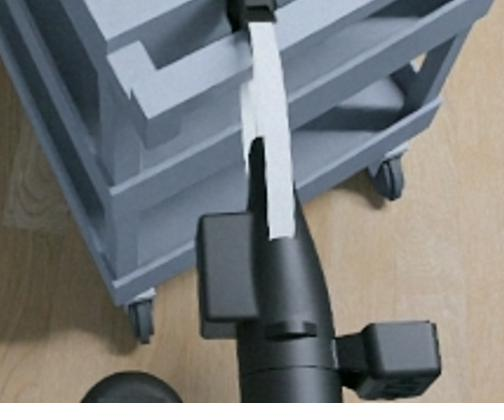

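move:
  blocking: false
  cameras: []
  r1: {"joints": {"gripper_m": 0.08}}

wait:
  seconds: 1.5

move:
  blocking: false
  cameras: []
  r1: {"base": {"translate_m": -0.2}}

wait:
  seconds: 3

move:
  blocking: false
  cameras: []
  r1: {"base": {"rotate_rad": -1.19}, "joints": {"gripper_m": -0.02, "wrist_roll_rad": 0.0, "lift_m": 0.65}}

wait:
  seconds: 4

move:
  blocking: false
  cameras: []
  r1: {"base": {"translate_m": -0.44}}

wait:
  seconds: 4

Scene clock: 2933.20 s.
move: r1 moving
r1.base_odometry: x=-4.363 y=-2.099 heading=+0.922
r1.turned_by_wheels: +0.000
r1.turned_by_imu: +0.000
r1.base_tilt: forward=-1.6 right=+1.2
r1.lidar_m: 0.38 0.83 2.46 2.37 2.66 2.15 2.13 2.36 2.34 2.29 2.52 0.45
r1.base_status: not commanded
r1.joint_positions: lift_m=+0.684 arm_m=+0.000 wrist_yaw_rad=-0.003 wrist_pitch_rad=+0.006 wrist_roll_rad=+1.569 gripper_m=-0.004
r1.joint_status: gripper_m moving
r1.measured_speeds: all 0
r1.motor_effort: lift_m=+21(21) arm_m=+4(4) wheel_0=+4(5) wheel_1=+2(3) wheel_2=-2(2)
r1.servo_current: wrist_yaw_rad=46(52) wrist_pitch_rad=46(52) wrist_roll_rad=65(65) gripper_m=72(72)
r1.contact_limits: translate_m 0.4
r1.hand_pose: x=+0.4590 y=-0.0882 z=+0.8603 quat_wxyz=(+0.708, +0.706, +0.001, -0.003) (m; r1's base frame)
r1.wrist_depth_mm: - - - - - 1661 - / - - - - - 1756 - / - - - - 298 1983 - / - 496 500 200 266 - - / - 480 480 240 248 - - / - 462 452 187 186 - - / - 442 186 144 212 - -
r2: as last shown
r2.base_tilt: forward=-0.6 right=+0.0
r2.lidar_m: 0.41 0.45 3.48 1.70 1.92 2.26 1.42 1.27 1.28 1.26 1.13 0.84
r2.motor_effort: lift_m=+20(20) arm_m=-3(4) wheel_0=-13(13) wheel_1=-8(9) wheel_2=+10(11)
r2.servo_current: wrist_yaw_rad=85(91) wrist_pitch_rad=46(46) wrist_roll_rad=46(52) gripper_m=104(104)
r2.wrist_depth_mm: - - 230 161 249 257 268 / - - 230 235 250 258 270 / - - 233 164 250 262 271 / - - 234 165 252 263 272 / - - 235 166 255 265 274 / - - 234 167 178 266 276 / - - 236 - 258 263 277
pictures: none
No camera images: "cameras" was empty.

Scene clock: 2934.50 s.
earlier move: r1 done
r1.base_odometry: x=-4.363 y=-2.099 heading=+0.921
r1.turned_by_wheels: +0.000
r1.turned_by_imu: +0.000
r1.base_tilt: forward=-1.6 right=+1.3
r1.lidar_m: 0.39 0.84 2.46 2.40 2.66 2.16 2.14 2.36 2.33 2.29 2.53 0.48
r1.base_status: not commanded
r1.joint_positions: lift_m=+0.684 arm_m=+0.000 wrist_yaw_rad=-0.003 wrist_pitch_rad=+0.005 wrist_roll_rad=+1.569 gripper_m=+0.080
r1.joint_status: all done
r1.measured_speeds: all 0
r1.motor_effort: lift_m=+21(21) arm_m=+4(4) wheel_0=+4(5) wheel_1=+2(3) wheel_2=-2(2)
r1.servo_current: wrist_yaw_rad=52(65) wrist_pitch_rad=46(52) wrist_roll_rad=20(65) gripper_m=46(85)
r1.contact_limits: translate_m 0.4
r1.hand_pose: x=+0.4590 y=-0.0882 z=+0.8606 quat_wxyz=(+0.708, +0.706, +0.001, -0.003) (m; r1's base frame)
r1.wrist_depth_mm: - - - - 410 1618 469 / - - - - - 1756 - / - - - - 310 1921 - / - - 504 211 281 - - / - 492 484 247 256 - - / - 473 199 185 190 - - / - 442 452 144 223 - -
r2.base_odometry: x=-2.695 y=+0.155 heading=-2.611
r2.turned_by_wheels: +0.000
r2.turned_by_imu: +0.000
r2.base_tilt: forward=-0.6 right=+0.1
r2.lidar_m: 0.44 0.45 3.47 1.70 1.90 2.22 1.43 1.29 1.31 1.26 1.10 0.87
r2.base_status: not commanded
r2.joint_positions: lift_m=+0.900 arm_m=+0.000 wrist_yaw_rad=+0.656 wrist_pitch_rad=+0.001 wrist_roll_rad=+0.000 gripper_m=-0.029
r2.joint_status: not commanded
r2.measured_speeds: all 0
r2.motor_effort: lift_m=+20(20) arm_m=-3(4) wheel_0=-13(13) wheel_1=-9(9) wheel_2=+11(11)
r2.servo_current: wrist_yaw_rad=78(91) wrist_pitch_rad=39(46) wrist_roll_rad=46(59) gripper_m=98(104)
r2.hand_pose: x=+0.4528 y=+0.1066 z=+1.0777 quat_wxyz=(+0.947, +0.000, +0.000, +0.322) (m; r2's base frame)
r2.wrist_depth_mm: - - 230 162 249 259 267 / - - 229 234 250 259 267 / - - 233 164 251 259 272 / - - 233 165 252 262 273 / - - 236 167 254 265 274 / - - 233 167 178 266 276 / - - 236 - 258 262 278
wait: 1.30 of 1.5 s (r1 has come to rest)
pictures: none

Scene clock: 2935.00 s.
move: r1 moving
r1.base_odometry: x=-4.382 y=-2.124 heading=+0.921
r1.turned_by_wheels: +0.000
r1.turned_by_imu: +0.000
r1.base_tilt: forward=-1.6 right=+1.3
r1.lidar_m: 0.38 0.87 2.47 2.41 2.63 2.12 2.09 2.31 2.31 2.29 2.54 0.49
r1.base_status: translate_m moving
r1.joint_positions: lift_m=+0.684 arm_m=+0.000 wrist_yaw_rad=-0.003 wrist_pitch_rad=+0.005 wrist_roll_rad=+1.569 gripper_m=+0.080
r1.joint_status: not commanded
r1.measured_speeds: translate_m=-0.120 strafe_m=+0.000 rotate_rad=-0.006 lift_m=+0.000 arm_m=+0.000 wrist_yaw_rad=+0.000 wrist_pitch_rad=+0.000 wrist_roll_rad=+0.000
r1.motor_effort: lift_m=+21(21) arm_m=+4(5) wheel_0=-5(8) wheel_1=-7(8) wheel_2=+9(9)
r1.servo_current: wrist_yaw_rad=33(65) wrist_pitch_rad=46(52) wrist_roll_rad=46(59) gripper_m=46(46)
r1.hand_pose: x=+0.4590 y=-0.0882 z=+0.8606 quat_wxyz=(+0.708, +0.706, +0.001, -0.003) (m; r1's base frame)
r1.wrist_depth_mm: - - - - 430 1576 - / - - - - - 1863 - / - - - - - - - / - - 530 235 304 - - / - - 512 217 278 - - / - 500 212 205 191 - - / - 466 473 139 242 - -
r2: as last shown
r2.lidar_m: 0.40 0.44 3.47 1.69 1.91 2.24 1.46 1.30 1.30 1.27 1.13 0.86
r2.motor_effort: lift_m=+20(20) arm_m=-3(4) wheel_0=-13(13) wheel_1=-9(9) wheel_2=+10(11)
r2.servo_current: wrist_yaw_rad=78(91) wrist_pitch_rad=39(46) wrist_roll_rad=46(52) gripper_m=104(104)
r2.wrist_depth_mm: - - 229 161 247 258 267 / - - 230 235 250 259 270 / - - 232 164 250 260 270 / - - 233 165 252 263 273 / - - 235 167 255 264 274 / - - 232 167 179 265 276 / - - 236 - 258 262 277
pictures: none
No camera images: "cameras" was empty.

Scene clock: 2936.57 s.
earlier move: r1 done
r1.base_odometry: x=-4.484 y=-2.258 heading=+0.921
r1.turned_by_wheels: +0.000
r1.turned_by_imu: +0.000
r1.base_tilt: forward=-1.6 right=+1.3
r1.lidar_m: 0.57 3.08 2.47 2.41 2.43 1.95 1.92 2.16 2.31 2.28 2.45 0.68
r1.base_status: done
r1.joint_positions: lift_m=+0.684 arm_m=+0.000 wrist_yaw_rad=-0.003 wrist_pitch_rad=+0.005 wrist_roll_rad=+1.569 gripper_m=+0.080
r1.joint_status: not commanded
r1.measured_speeds: all 0
r1.motor_effort: lift_m=+21(21) arm_m=+4(5) wheel_0=-3(8) wheel_1=-1(8) wheel_2=-2(10)
r1.servo_current: wrist_yaw_rad=52(78) wrist_pitch_rad=46(52) wrist_roll_rad=39(72) gripper_m=39(46)
r1.hand_pose: x=+0.4590 y=-0.0882 z=+0.8606 quat_wxyz=(+0.708, +0.706, +0.001, -0.003) (m; r1's base frame)
r1.wrist_depth_mm: - - - - - 1708 1205 / - - - - - 715 574 / - - - - - - 517 / - - 707 496 - - - / - - 676 668 - - - / - - 211 364 195 - - / - - - 143 397 144 404
r2.base_odometry: x=-2.695 y=+0.155 heading=-2.611
r2.turned_by_wheels: +0.000
r2.turned_by_imu: +0.000
r2.base_tilt: forward=-0.6 right=+0.1
r2.lidar_m: 0.39 0.41 3.49 1.70 1.90 2.26 1.45 1.30 1.30 1.26 1.14 0.85
r2.base_status: not commanded
r2.joint_positions: lift_m=+0.900 arm_m=+0.000 wrist_yaw_rad=+0.656 wrist_pitch_rad=+0.001 wrist_roll_rad=+0.000 gripper_m=-0.029
r2.joint_status: not commanded
r2.measured_speeds: all 0
r2.motor_effort: lift_m=+20(20) arm_m=-3(4) wheel_0=-12(13) wheel_1=-9(9) wheel_2=+10(11)
r2.servo_current: wrist_yaw_rad=72(98) wrist_pitch_rad=39(46) wrist_roll_rad=52(65) gripper_m=98(111)
r2.hand_pose: x=+0.4528 y=+0.1066 z=+1.0777 quat_wxyz=(+0.947, +0.000, +0.000, +0.322) (m; r2's base frame)
r2.wrist_depth_mm: - - 230 162 248 258 268 / - - 230 235 250 259 268 / - - 233 164 251 262 272 / - - 234 165 252 263 272 / - - 236 167 255 265 273 / - - 233 167 179 266 274 / - - 236 - 258 263 277
wait: 1.57 of 3 s (r1 has come to rest)
pictures: none

Scene clock: 2937.07 s.
move: r1 moving
r1.base_odometry: x=-4.484 y=-2.258 heading=+0.669
r1.turned_by_wheels: -0.252
r1.turned_by_imu: -0.253
r1.base_tilt: forward=-1.6 right=+1.3
r1.lidar_m: 0.53 0.61 2.65 2.42 2.47 2.10 1.93 1.99 2.46 2.24 2.28 2.66
r1.base_status: rotate_rad moving
r1.joint_positions: lift_m=+0.655 arm_m=+0.000 wrist_yaw_rad=-0.002 wrist_pitch_rad=+0.005 wrist_roll_rad=+0.988 gripper_m=+0.062
r1.joint_status: lift_m moving; wrist_roll_rad moving; gripper_m moving
r1.measured_speeds: translate_m=+0.001 strafe_m=-0.001 rotate_rad=-0.975 lift_m=-0.056 arm_m=+0.000 wrist_yaw_rad=+0.000 wrist_pitch_rad=+0.000 wrist_roll_rad=-1.819
r1.motor_effort: lift_m=+11(20) arm_m=+4(4) wheel_0=+7(8) wheel_1=+6(8) wheel_2=+7(7)
r1.servo_current: wrist_yaw_rad=46(65) wrist_pitch_rad=39(52) wrist_roll_rad=91(111) gripper_m=117(117)
r1.hand_pose: x=+0.4591 y=-0.0880 z=+0.8317 quat_wxyz=(+0.880, +0.474, +0.002, -0.002) (m; r1's base frame)
r1.wrist_depth_mm: - - - - - - - / - - - - - - 1756 / - - - - - - 1499 / - - - - - 1921 1336 / - 715 707 544 - 1430 1229 / - 654 194 1098 191 585 1098 / - 603 357 138 - 539 -
r2: as last shown
r2.lidar_m: 0.41 0.43 3.47 1.70 1.91 2.26 1.45 1.30 1.31 1.24 1.12 0.83
r2.motor_effort: lift_m=+20(20) arm_m=-3(4) wheel_0=-12(13) wheel_1=-9(9) wheel_2=+11(11)
r2.servo_current: wrist_yaw_rad=78(85) wrist_pitch_rad=39(46) wrist_roll_rad=52(65) gripper_m=104(104)
r2.wrist_depth_mm: - - 230 162 249 258 267 / - - 231 234 251 259 268 / - - 232 164 250 260 270 / - - 233 165 252 264 273 / - - 236 167 255 264 274 / - - 233 167 178 266 276 / - - 236 - 258 263 278
pictures: none
No camera images: "cameras" was empty.

Scene clock: 2938.40 s.
earlier move: r1 done
r1.base_odometry: x=-4.484 y=-2.258 heading=-0.268
r1.turned_by_wheels: -0.937
r1.turned_by_imu: -0.943
r1.base_tilt: forward=-1.6 right=+1.3
r1.lidar_m: 2.37 0.78 0.54 0.82 2.54 2.42 2.59 2.04 1.95 2.06 2.33 2.24
r1.base_status: done
r1.joint_positions: lift_m=+0.650 arm_m=+0.000 wrist_yaw_rad=-0.002 wrist_pitch_rad=+0.005 wrist_roll_rad=+0.002 gripper_m=-0.019
r1.joint_status: all done
r1.measured_speeds: all 0
r1.motor_effort: lift_m=+12(20) arm_m=+4(4) wheel_0=+4(9) wheel_1=+1(8) wheel_2=+1(8)
r1.servo_current: wrist_yaw_rad=59(65) wrist_pitch_rad=39(52) wrist_roll_rad=46(111) gripper_m=46(130)
r1.hand_pose: x=+0.4591 y=-0.0880 z=+0.8273 quat_wxyz=(+1.000, +0.001, +0.002, -0.001) (m; r1's base frame)
r1.wrist_depth_mm: - - - - - - - / - - - - - - - / - - - - - - - / - - - - - - - / - - - - - - - / - - - 198 181 - - / - - 180 184 154 - -
r2.base_odometry: x=-2.695 y=+0.155 heading=-2.611
r2.turned_by_wheels: +0.000
r2.turned_by_imu: +0.000
r2.base_tilt: forward=-0.6 right=+0.1
r2.lidar_m: 0.42 0.44 3.48 1.70 1.92 2.28 1.42 1.29 1.32 1.25 1.13 0.87
r2.base_status: not commanded
r2.joint_positions: lift_m=+0.900 arm_m=+0.000 wrist_yaw_rad=+0.656 wrist_pitch_rad=+0.001 wrist_roll_rad=+0.000 gripper_m=-0.029
r2.joint_status: not commanded
r2.measured_speeds: all 0
r2.motor_effort: lift_m=+20(20) arm_m=-3(4) wheel_0=-12(13) wheel_1=-9(9) wheel_2=+10(11)
r2.servo_current: wrist_yaw_rad=85(91) wrist_pitch_rad=39(46) wrist_roll_rad=46(65) gripper_m=98(111)
r2.hand_pose: x=+0.4528 y=+0.1066 z=+1.0777 quat_wxyz=(+0.947, +0.000, +0.000, +0.322) (m; r2's base frame)
r2.wrist_depth_mm: - - 230 162 248 258 270 / - - 231 234 249 259 268 / - - 233 164 250 262 271 / - - 233 165 251 263 273 / - - 235 166 253 264 274 / - - 233 167 178 266 276 / - - 236 - 257 263 278
wait: 1.33 of 4 s (r1 has come to rest)
pictures: none

Scene clock: 2938.90 s.
move: r1 moving
r1.base_odometry: x=-4.514 y=-2.250 heading=-0.269
r1.turned_by_wheels: +0.000
r1.turned_by_imu: +0.000
r1.base_tilt: forward=-1.6 right=+1.3
r1.lidar_m: 2.40 0.77 0.57 0.88 2.52 2.39 2.55 2.01 1.95 2.02 2.36 2.26
r1.base_status: translate_m moving
r1.joint_positions: lift_m=+0.650 arm_m=+0.000 wrist_yaw_rad=-0.002 wrist_pitch_rad=+0.005 wrist_roll_rad=+0.002 gripper_m=-0.019
r1.joint_status: not commanded
r1.measured_speeds: translate_m=-0.121 strafe_m=+0.000 rotate_rad=-0.004 lift_m=+0.000 arm_m=+0.000 wrist_yaw_rad=+0.000 wrist_pitch_rad=+0.000 wrist_roll_rad=+0.000
r1.motor_effort: lift_m=+12(12) arm_m=+4(4) wheel_0=-6(8) wheel_1=-4(7) wheel_2=+10(10)
r1.servo_current: wrist_yaw_rad=39(72) wrist_pitch_rad=39(46) wrist_roll_rad=52(65) gripper_m=52(59)
r1.hand_pose: x=+0.4591 y=-0.0880 z=+0.8273 quat_wxyz=(+1.000, +0.001, +0.002, -0.001) (m; r1's base frame)
r1.wrist_depth_mm: - - - - - - - / - - - - - - - / - - - - - - - / - - - - - - - / - - - - - - - / - - - 198 - - - / - - 179 183 154 - -
r2: as last shown
r2.lidar_m: 0.39 0.44 3.49 1.68 1.91 2.25 1.42 1.30 1.31 1.24 1.14 0.86
r2.motor_effort: lift_m=+20(20) arm_m=-3(4) wheel_0=-13(13) wheel_1=-8(9) wheel_2=+10(11)
r2.servo_current: wrist_yaw_rad=98(98) wrist_pitch_rad=39(46) wrist_roll_rad=46(52) gripper_m=98(104)
r2.wrist_depth_mm: - - 229 162 249 258 268 / - - 230 234 250 259 268 / - - 232 164 252 260 271 / - - 234 165 251 263 271 / - - 235 167 254 264 274 / - - 233 167 178 266 276 / - - 236 - 258 263 277
pictures: none
No camera images: "cameras" was empty.

Scene clock: 2941.37 s.
earlier move: r1 done
r1.base_odometry: x=-4.908 y=-2.142 heading=-0.269
r1.turned_by_wheels: +0.000
r1.turned_by_imu: +0.000
r1.base_tilt: forward=-1.5 right=+1.2
r1.lidar_m: 2.75 0.82 0.90 2.94 2.15 2.00 2.19 1.80 1.71 1.83 2.51 2.63
r1.base_status: done
r1.joint_positions: lift_m=+0.650 arm_m=+0.000 wrist_yaw_rad=-0.002 wrist_pitch_rad=+0.005 wrist_roll_rad=+0.002 gripper_m=-0.019
r1.joint_status: not commanded
r1.measured_speeds: all 0
r1.motor_effort: lift_m=+12(13) arm_m=+4(4) wheel_0=-3(8) wheel_1=+0(9) wheel_2=+0(10)
r1.servo_current: wrist_yaw_rad=46(72) wrist_pitch_rad=46(52) wrist_roll_rad=46(72) gripper_m=52(65)
r1.hand_pose: x=+0.4591 y=-0.0880 z=+0.8273 quat_wxyz=(+1.000, +0.001, +0.002, -0.001) (m; r1's base frame)
r1.wrist_depth_mm: - - - - - - - / - - - - - - - / - - - - - - - / - - - - - - - / - - - - - - - / - - - 199 - - - / - 1983 180 183 154 1863 1808
r2.base_odometry: x=-2.695 y=+0.155 heading=-2.611
r2.turned_by_wheels: +0.000
r2.turned_by_imu: +0.000
r2.base_tilt: forward=-0.7 right=+0.1
r2.lidar_m: 0.40 0.45 3.46 1.72 1.91 2.26 1.43 1.29 1.29 1.23 1.14 0.88
r2.base_status: not commanded
r2.joint_positions: lift_m=+0.900 arm_m=+0.000 wrist_yaw_rad=+0.656 wrist_pitch_rad=+0.001 wrist_roll_rad=+0.000 gripper_m=-0.029
r2.joint_status: not commanded
r2.measured_speeds: all 0
r2.motor_effort: lift_m=+20(20) arm_m=-3(4) wheel_0=-12(13) wheel_1=-9(9) wheel_2=+10(11)
r2.servo_current: wrist_yaw_rad=78(98) wrist_pitch_rad=39(52) wrist_roll_rad=52(59) gripper_m=98(104)
r2.hand_pose: x=+0.4528 y=+0.1066 z=+1.0777 quat_wxyz=(+0.947, +0.000, +0.000, +0.322) (m; r2's base frame)
r2.wrist_depth_mm: - - 229 162 248 258 267 / - - 231 236 250 259 270 / - - 232 164 251 259 272 / - - 234 165 252 263 273 / - - 234 166 254 265 274 / - - 233 167 178 266 274 / - - 236 - 257 263 277
wait: 2.47 of 4 s (r1 has come to rest)
pictures: none

move:
  blocking: false
  cameras: []
  r1: {"base": {"strafe_m": 1.185}}

wait:
  seconds: 7
  cameras: ["r1_head_camera"]

Scene clock: 2946.47 s.
move: r1 moving
r1.base_odometry: x=-4.899 y=-2.107 heading=-0.269
r1.turned_by_wheels: +0.000
r1.turned_by_imu: +0.000
r1.base_tilt: forward=-1.6 right=+1.3
r1.lidar_m: 2.78 0.81 0.89 2.91 2.14 2.03 2.18 1.83 1.74 1.85 2.58 2.64
r1.base_status: strafe_m moving
r1.joint_positions: lift_m=+0.650 arm_m=+0.000 wrist_yaw_rad=-0.002 wrist_pitch_rad=+0.005 wrist_roll_rad=+0.002 gripper_m=-0.019
r1.joint_status: not commanded
r1.measured_speeds: translate_m=-0.001 strafe_m=+0.140 rotate_rad=+0.006 lift_m=+0.000 arm_m=+0.000 wrist_yaw_rad=+0.000 wrist_pitch_rad=+0.000 wrist_roll_rad=+0.000
r1.motor_effort: lift_m=+13(13) arm_m=+4(4) wheel_0=-10(10) wheel_1=+6(10) wheel_2=+0(1)
r1.servo_current: wrist_yaw_rad=59(59) wrist_pitch_rad=52(52) wrist_roll_rad=52(72) gripper_m=52(52)
r1.hand_pose: x=+0.4591 y=-0.0880 z=+0.8273 quat_wxyz=(+1.000, +0.001, +0.002, -0.001) (m; r1's base frame)
r1.wrist_depth_mm: - - - - - - - / - - - - - - - / - - - - - - - / - - - - - - - / - - - - - - - / - - - 198 - - - / - 1983 180 183 154 1808 1808
r2: as last shown
r2.base_tilt: forward=-0.6 right=+0.1
r2.lidar_m: 0.40 0.43 3.47 1.69 1.93 2.26 1.44 1.28 1.30 1.25 1.14 0.87
r2.motor_effort: lift_m=+20(21) arm_m=-3(4) wheel_0=-12(13) wheel_1=-9(9) wheel_2=+10(11)
r2.servo_current: wrist_yaw_rad=78(91) wrist_pitch_rad=39(46) wrist_roll_rad=52(52) gripper_m=104(104)
r2.wrist_depth_mm: - - 230 162 248 257 270 / - - 231 234 249 259 268 / - - 232 163 251 260 271 / - - 234 165 252 264 272 / - - 236 167 253 265 274 / - - 233 167 178 266 276 / - - 236 - 258 262 278
pictures: none
No camera images: "cameras" was empty.

Scene clock: 2951.23 s.
earlier move: r1 done
r1.base_odometry: x=-4.594 y=-0.999 heading=-0.269
r1.turned_by_wheels: +0.000
r1.turned_by_imu: +0.006
r1.base_tilt: forward=-1.6 right=+1.3
r1.lidar_m: 0.60 2.52 3.04 2.07 1.54 1.47 1.50 2.20 2.73 2.87 0.95 0.63
r1.base_status: done
r1.joint_positions: lift_m=+0.650 arm_m=+0.000 wrist_yaw_rad=-0.002 wrist_pitch_rad=+0.005 wrist_roll_rad=+0.002 gripper_m=-0.019
r1.joint_status: not commanded
r1.measured_speeds: all 0
r1.motor_effort: lift_m=+13(13) arm_m=+4(4) wheel_0=-1(14) wheel_1=+0(13) wheel_2=+0(2)
r1.servo_current: wrist_yaw_rad=52(78) wrist_pitch_rad=52(59) wrist_roll_rad=39(72) gripper_m=52(59)
r1.hand_pose: x=+0.4591 y=-0.0880 z=+0.8273 quat_wxyz=(+1.000, +0.001, +0.002, -0.001) (m; r1's base frame)
r1.wrist_depth_mm: - - - - 462 449 - / - - - - 462 452 - / - - - - 459 452 - / - - - 473 459 445 - / - - 382 387 397 404 413 / - - 382 198 392 - - / - 1983 180 147 144 831 1921
r2.base_odometry: x=-2.695 y=+0.155 heading=-2.611
r2.turned_by_wheels: +0.000
r2.turned_by_imu: +0.001
r2.base_tilt: forward=-0.7 right=+0.1
r2.lidar_m: 0.39 0.43 3.49 1.72 1.91 2.23 1.43 1.29 1.31 1.27 1.13 0.85
r2.base_status: not commanded
r2.joint_positions: lift_m=+0.900 arm_m=+0.000 wrist_yaw_rad=+0.656 wrist_pitch_rad=+0.001 wrist_roll_rad=+0.000 gripper_m=-0.029
r2.joint_status: not commanded
r2.measured_speeds: all 0
r2.motor_effort: lift_m=+20(21) arm_m=-3(4) wheel_0=-12(13) wheel_1=-9(9) wheel_2=+10(11)
r2.servo_current: wrist_yaw_rad=72(91) wrist_pitch_rad=46(52) wrist_roll_rad=59(65) gripper_m=98(111)
r2.hand_pose: x=+0.4528 y=+0.1066 z=+1.0777 quat_wxyz=(+0.947, +0.000, +0.000, +0.322) (m; r2's base frame)
r2.wrist_depth_mm: - - 230 162 249 258 268 / - - 231 234 249 258 268 / - - 232 164 251 260 270 / - - 234 165 251 263 273 / - - 235 166 255 265 274 / - - 233 167 178 266 276 / - - 235 - 257 262 278
wait: 4.77 of 7 s (r1 has come to rest)
pictures: r1_head_camera
Images, in order (width x height): r1_head_camera 420x560.

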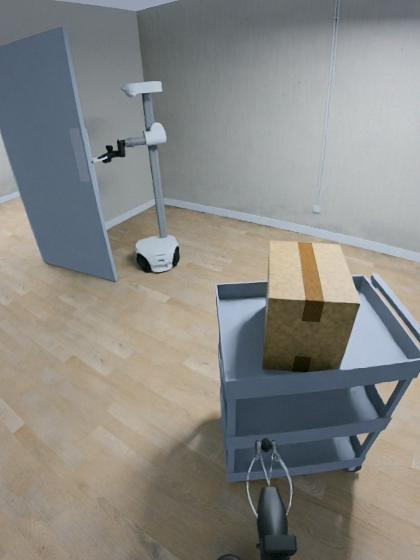

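move:
  blocking: false
  cameras: []
  r1: {"base": {"translate_m": 0.29}, "contact_limits": {"translate_m": 0.4}, "pace": "slow"}

wait:
  seconds: 5
  cameras: ["r1_head_camera"]

Scene clock: 2961.33 s.
move: r1 moving
r1.base_odometry: x=-4.582 y=-1.002 heading=-0.268
r1.turned_by_wheels: +0.000
r1.turned_by_imu: +0.000
r1.base_tilt: forward=-1.6 right=+1.3
r1.lidar_m: 0.57 2.51 3.04 2.11 1.54 1.47 1.52 2.21 2.75 2.85 0.89 0.61
r1.base_status: translate_m moving
r1.joint_positions: lift_m=+0.650 arm_m=+0.000 wrist_yaw_rad=-0.002 wrist_pitch_rad=+0.005 wrist_roll_rad=+0.002 gripper_m=-0.019
r1.joint_status: not commanded
r1.measured_speeds: translate_m=+0.049 strafe_m=-0.001 rotate_rad=+0.001 lift_m=+0.000 arm_m=+0.000 wrist_yaw_rad=+0.000 wrist_pitch_rad=+0.000 wrist_roll_rad=+0.000
r1.motor_effort: lift_m=+13(13) arm_m=+4(4) wheel_0=+6(6) wheel_1=+4(6) wheel_2=-4(7)
r1.servo_current: wrist_yaw_rad=65(65) wrist_pitch_rad=46(52) wrist_roll_rad=59(65) gripper_m=52(59)
r1.contact_limits: translate_m 0.4
r1.hand_pose: x=+0.4591 y=-0.0880 z=+0.8273 quat_wxyz=(+1.000, +0.001, +0.002, -0.001) (m; r1's base frame)
r1.wrist_depth_mm: - - - - 455 439 - / - - - - 449 442 - / - - - - 449 439 - / - - - 462 449 433 - / - - 370 375 382 394 399 / - - 370 198 384 - - / - 1983 180 147 144 831 1863
r2: as last shown
r2.turned_by_imu: +0.000
r2.base_tilt: forward=-0.6 right=+0.1
r2.lidar_m: 0.39 0.43 3.47 1.71 1.91 2.24 1.44 1.29 1.31 1.25 1.11 0.86
r2.motor_effort: lift_m=+20(20) arm_m=-3(4) wheel_0=-13(13) wheel_1=-9(9) wheel_2=+10(11)
r2.servo_current: wrist_yaw_rad=78(98) wrist_pitch_rad=39(46) wrist_roll_rad=46(59) gripper_m=98(104)
r2.wrist_depth_mm: - - 231 161 248 258 268 / - - 231 235 250 258 267 / - - 233 164 251 262 270 / - - 234 165 251 264 273 / - - 235 167 255 264 274 / - - 233 167 178 267 276 / - - 236 - 258 263 277
pictures: none
No camera images: "cameras" was empty.

Scene clock: 2965.03 s.
earlier move: r1 done
r1.base_odometry: x=-4.314 y=-1.076 heading=-0.268
r1.turned_by_wheels: +0.000
r1.turned_by_imu: +0.000
r1.base_tilt: forward=-1.6 right=+1.3
r1.lidar_m: 0.44 2.22 2.90 2.42 1.78 1.71 1.81 2.59 2.90 3.02 0.58 0.44
r1.base_status: done
r1.joint_positions: lift_m=+0.650 arm_m=+0.000 wrist_yaw_rad=-0.001 wrist_pitch_rad=+0.005 wrist_roll_rad=+0.002 gripper_m=-0.020
r1.joint_status: not commanded
r1.measured_speeds: all 0
r1.motor_effort: lift_m=+12(13) arm_m=+4(4) wheel_0=+8(11) wheel_1=+3(7) wheel_2=-3(12)
r1.servo_current: wrist_yaw_rad=52(72) wrist_pitch_rad=39(52) wrist_roll_rad=46(65) gripper_m=46(65)
r1.contact_limits: translate_m 0.4
r1.hand_pose: x=+0.4592 y=-0.0876 z=+0.8273 quat_wxyz=(+1.000, +0.001, +0.002, +0.000) (m; r1's base frame)
r1.wrist_depth_mm: - - - 301 274 254 239 / - - - 304 276 253 240 / 1921 - - 306 278 253 241 / - - - 306 279 255 239 / 265 253 240 229 220 211 204 / - 255 191 198 217 211 204 / 1863 256 238 182 150 210 205
r2.base_odometry: x=-2.695 y=+0.155 heading=-2.611
r2.turned_by_wheels: +0.000
r2.turned_by_imu: +0.001
r2.base_tilt: forward=-0.6 right=+0.1
r2.lidar_m: 0.40 0.44 3.45 1.57 1.83 2.22 1.43 1.30 1.30 1.22 1.15 0.85
r2.base_status: not commanded
r2.joint_positions: lift_m=+0.900 arm_m=+0.000 wrist_yaw_rad=+0.656 wrist_pitch_rad=+0.001 wrist_roll_rad=+0.000 gripper_m=-0.029
r2.joint_status: not commanded
r2.measured_speeds: all 0
r2.motor_effort: lift_m=+20(20) arm_m=-3(4) wheel_0=-13(13) wheel_1=-9(9) wheel_2=+11(11)
r2.servo_current: wrist_yaw_rad=78(98) wrist_pitch_rad=39(46) wrist_roll_rad=46(59) gripper_m=98(111)
r2.hand_pose: x=+0.4528 y=+0.1066 z=+1.0777 quat_wxyz=(+0.947, +0.000, +0.000, +0.322) (m; r2's base frame)
r2.wrist_depth_mm: - - 230 162 250 258 268 / - - 232 235 250 259 267 / - - 233 164 252 262 271 / - - 233 164 251 262 272 / - - 234 166 255 263 273 / - - 233 167 178 267 276 / - - 236 - 258 263 278
wait: 3.70 of 5 s (r1 has come to rest)
pictures: r1_head_camera
Images, in order (width x height): r1_head_camera 420x560.

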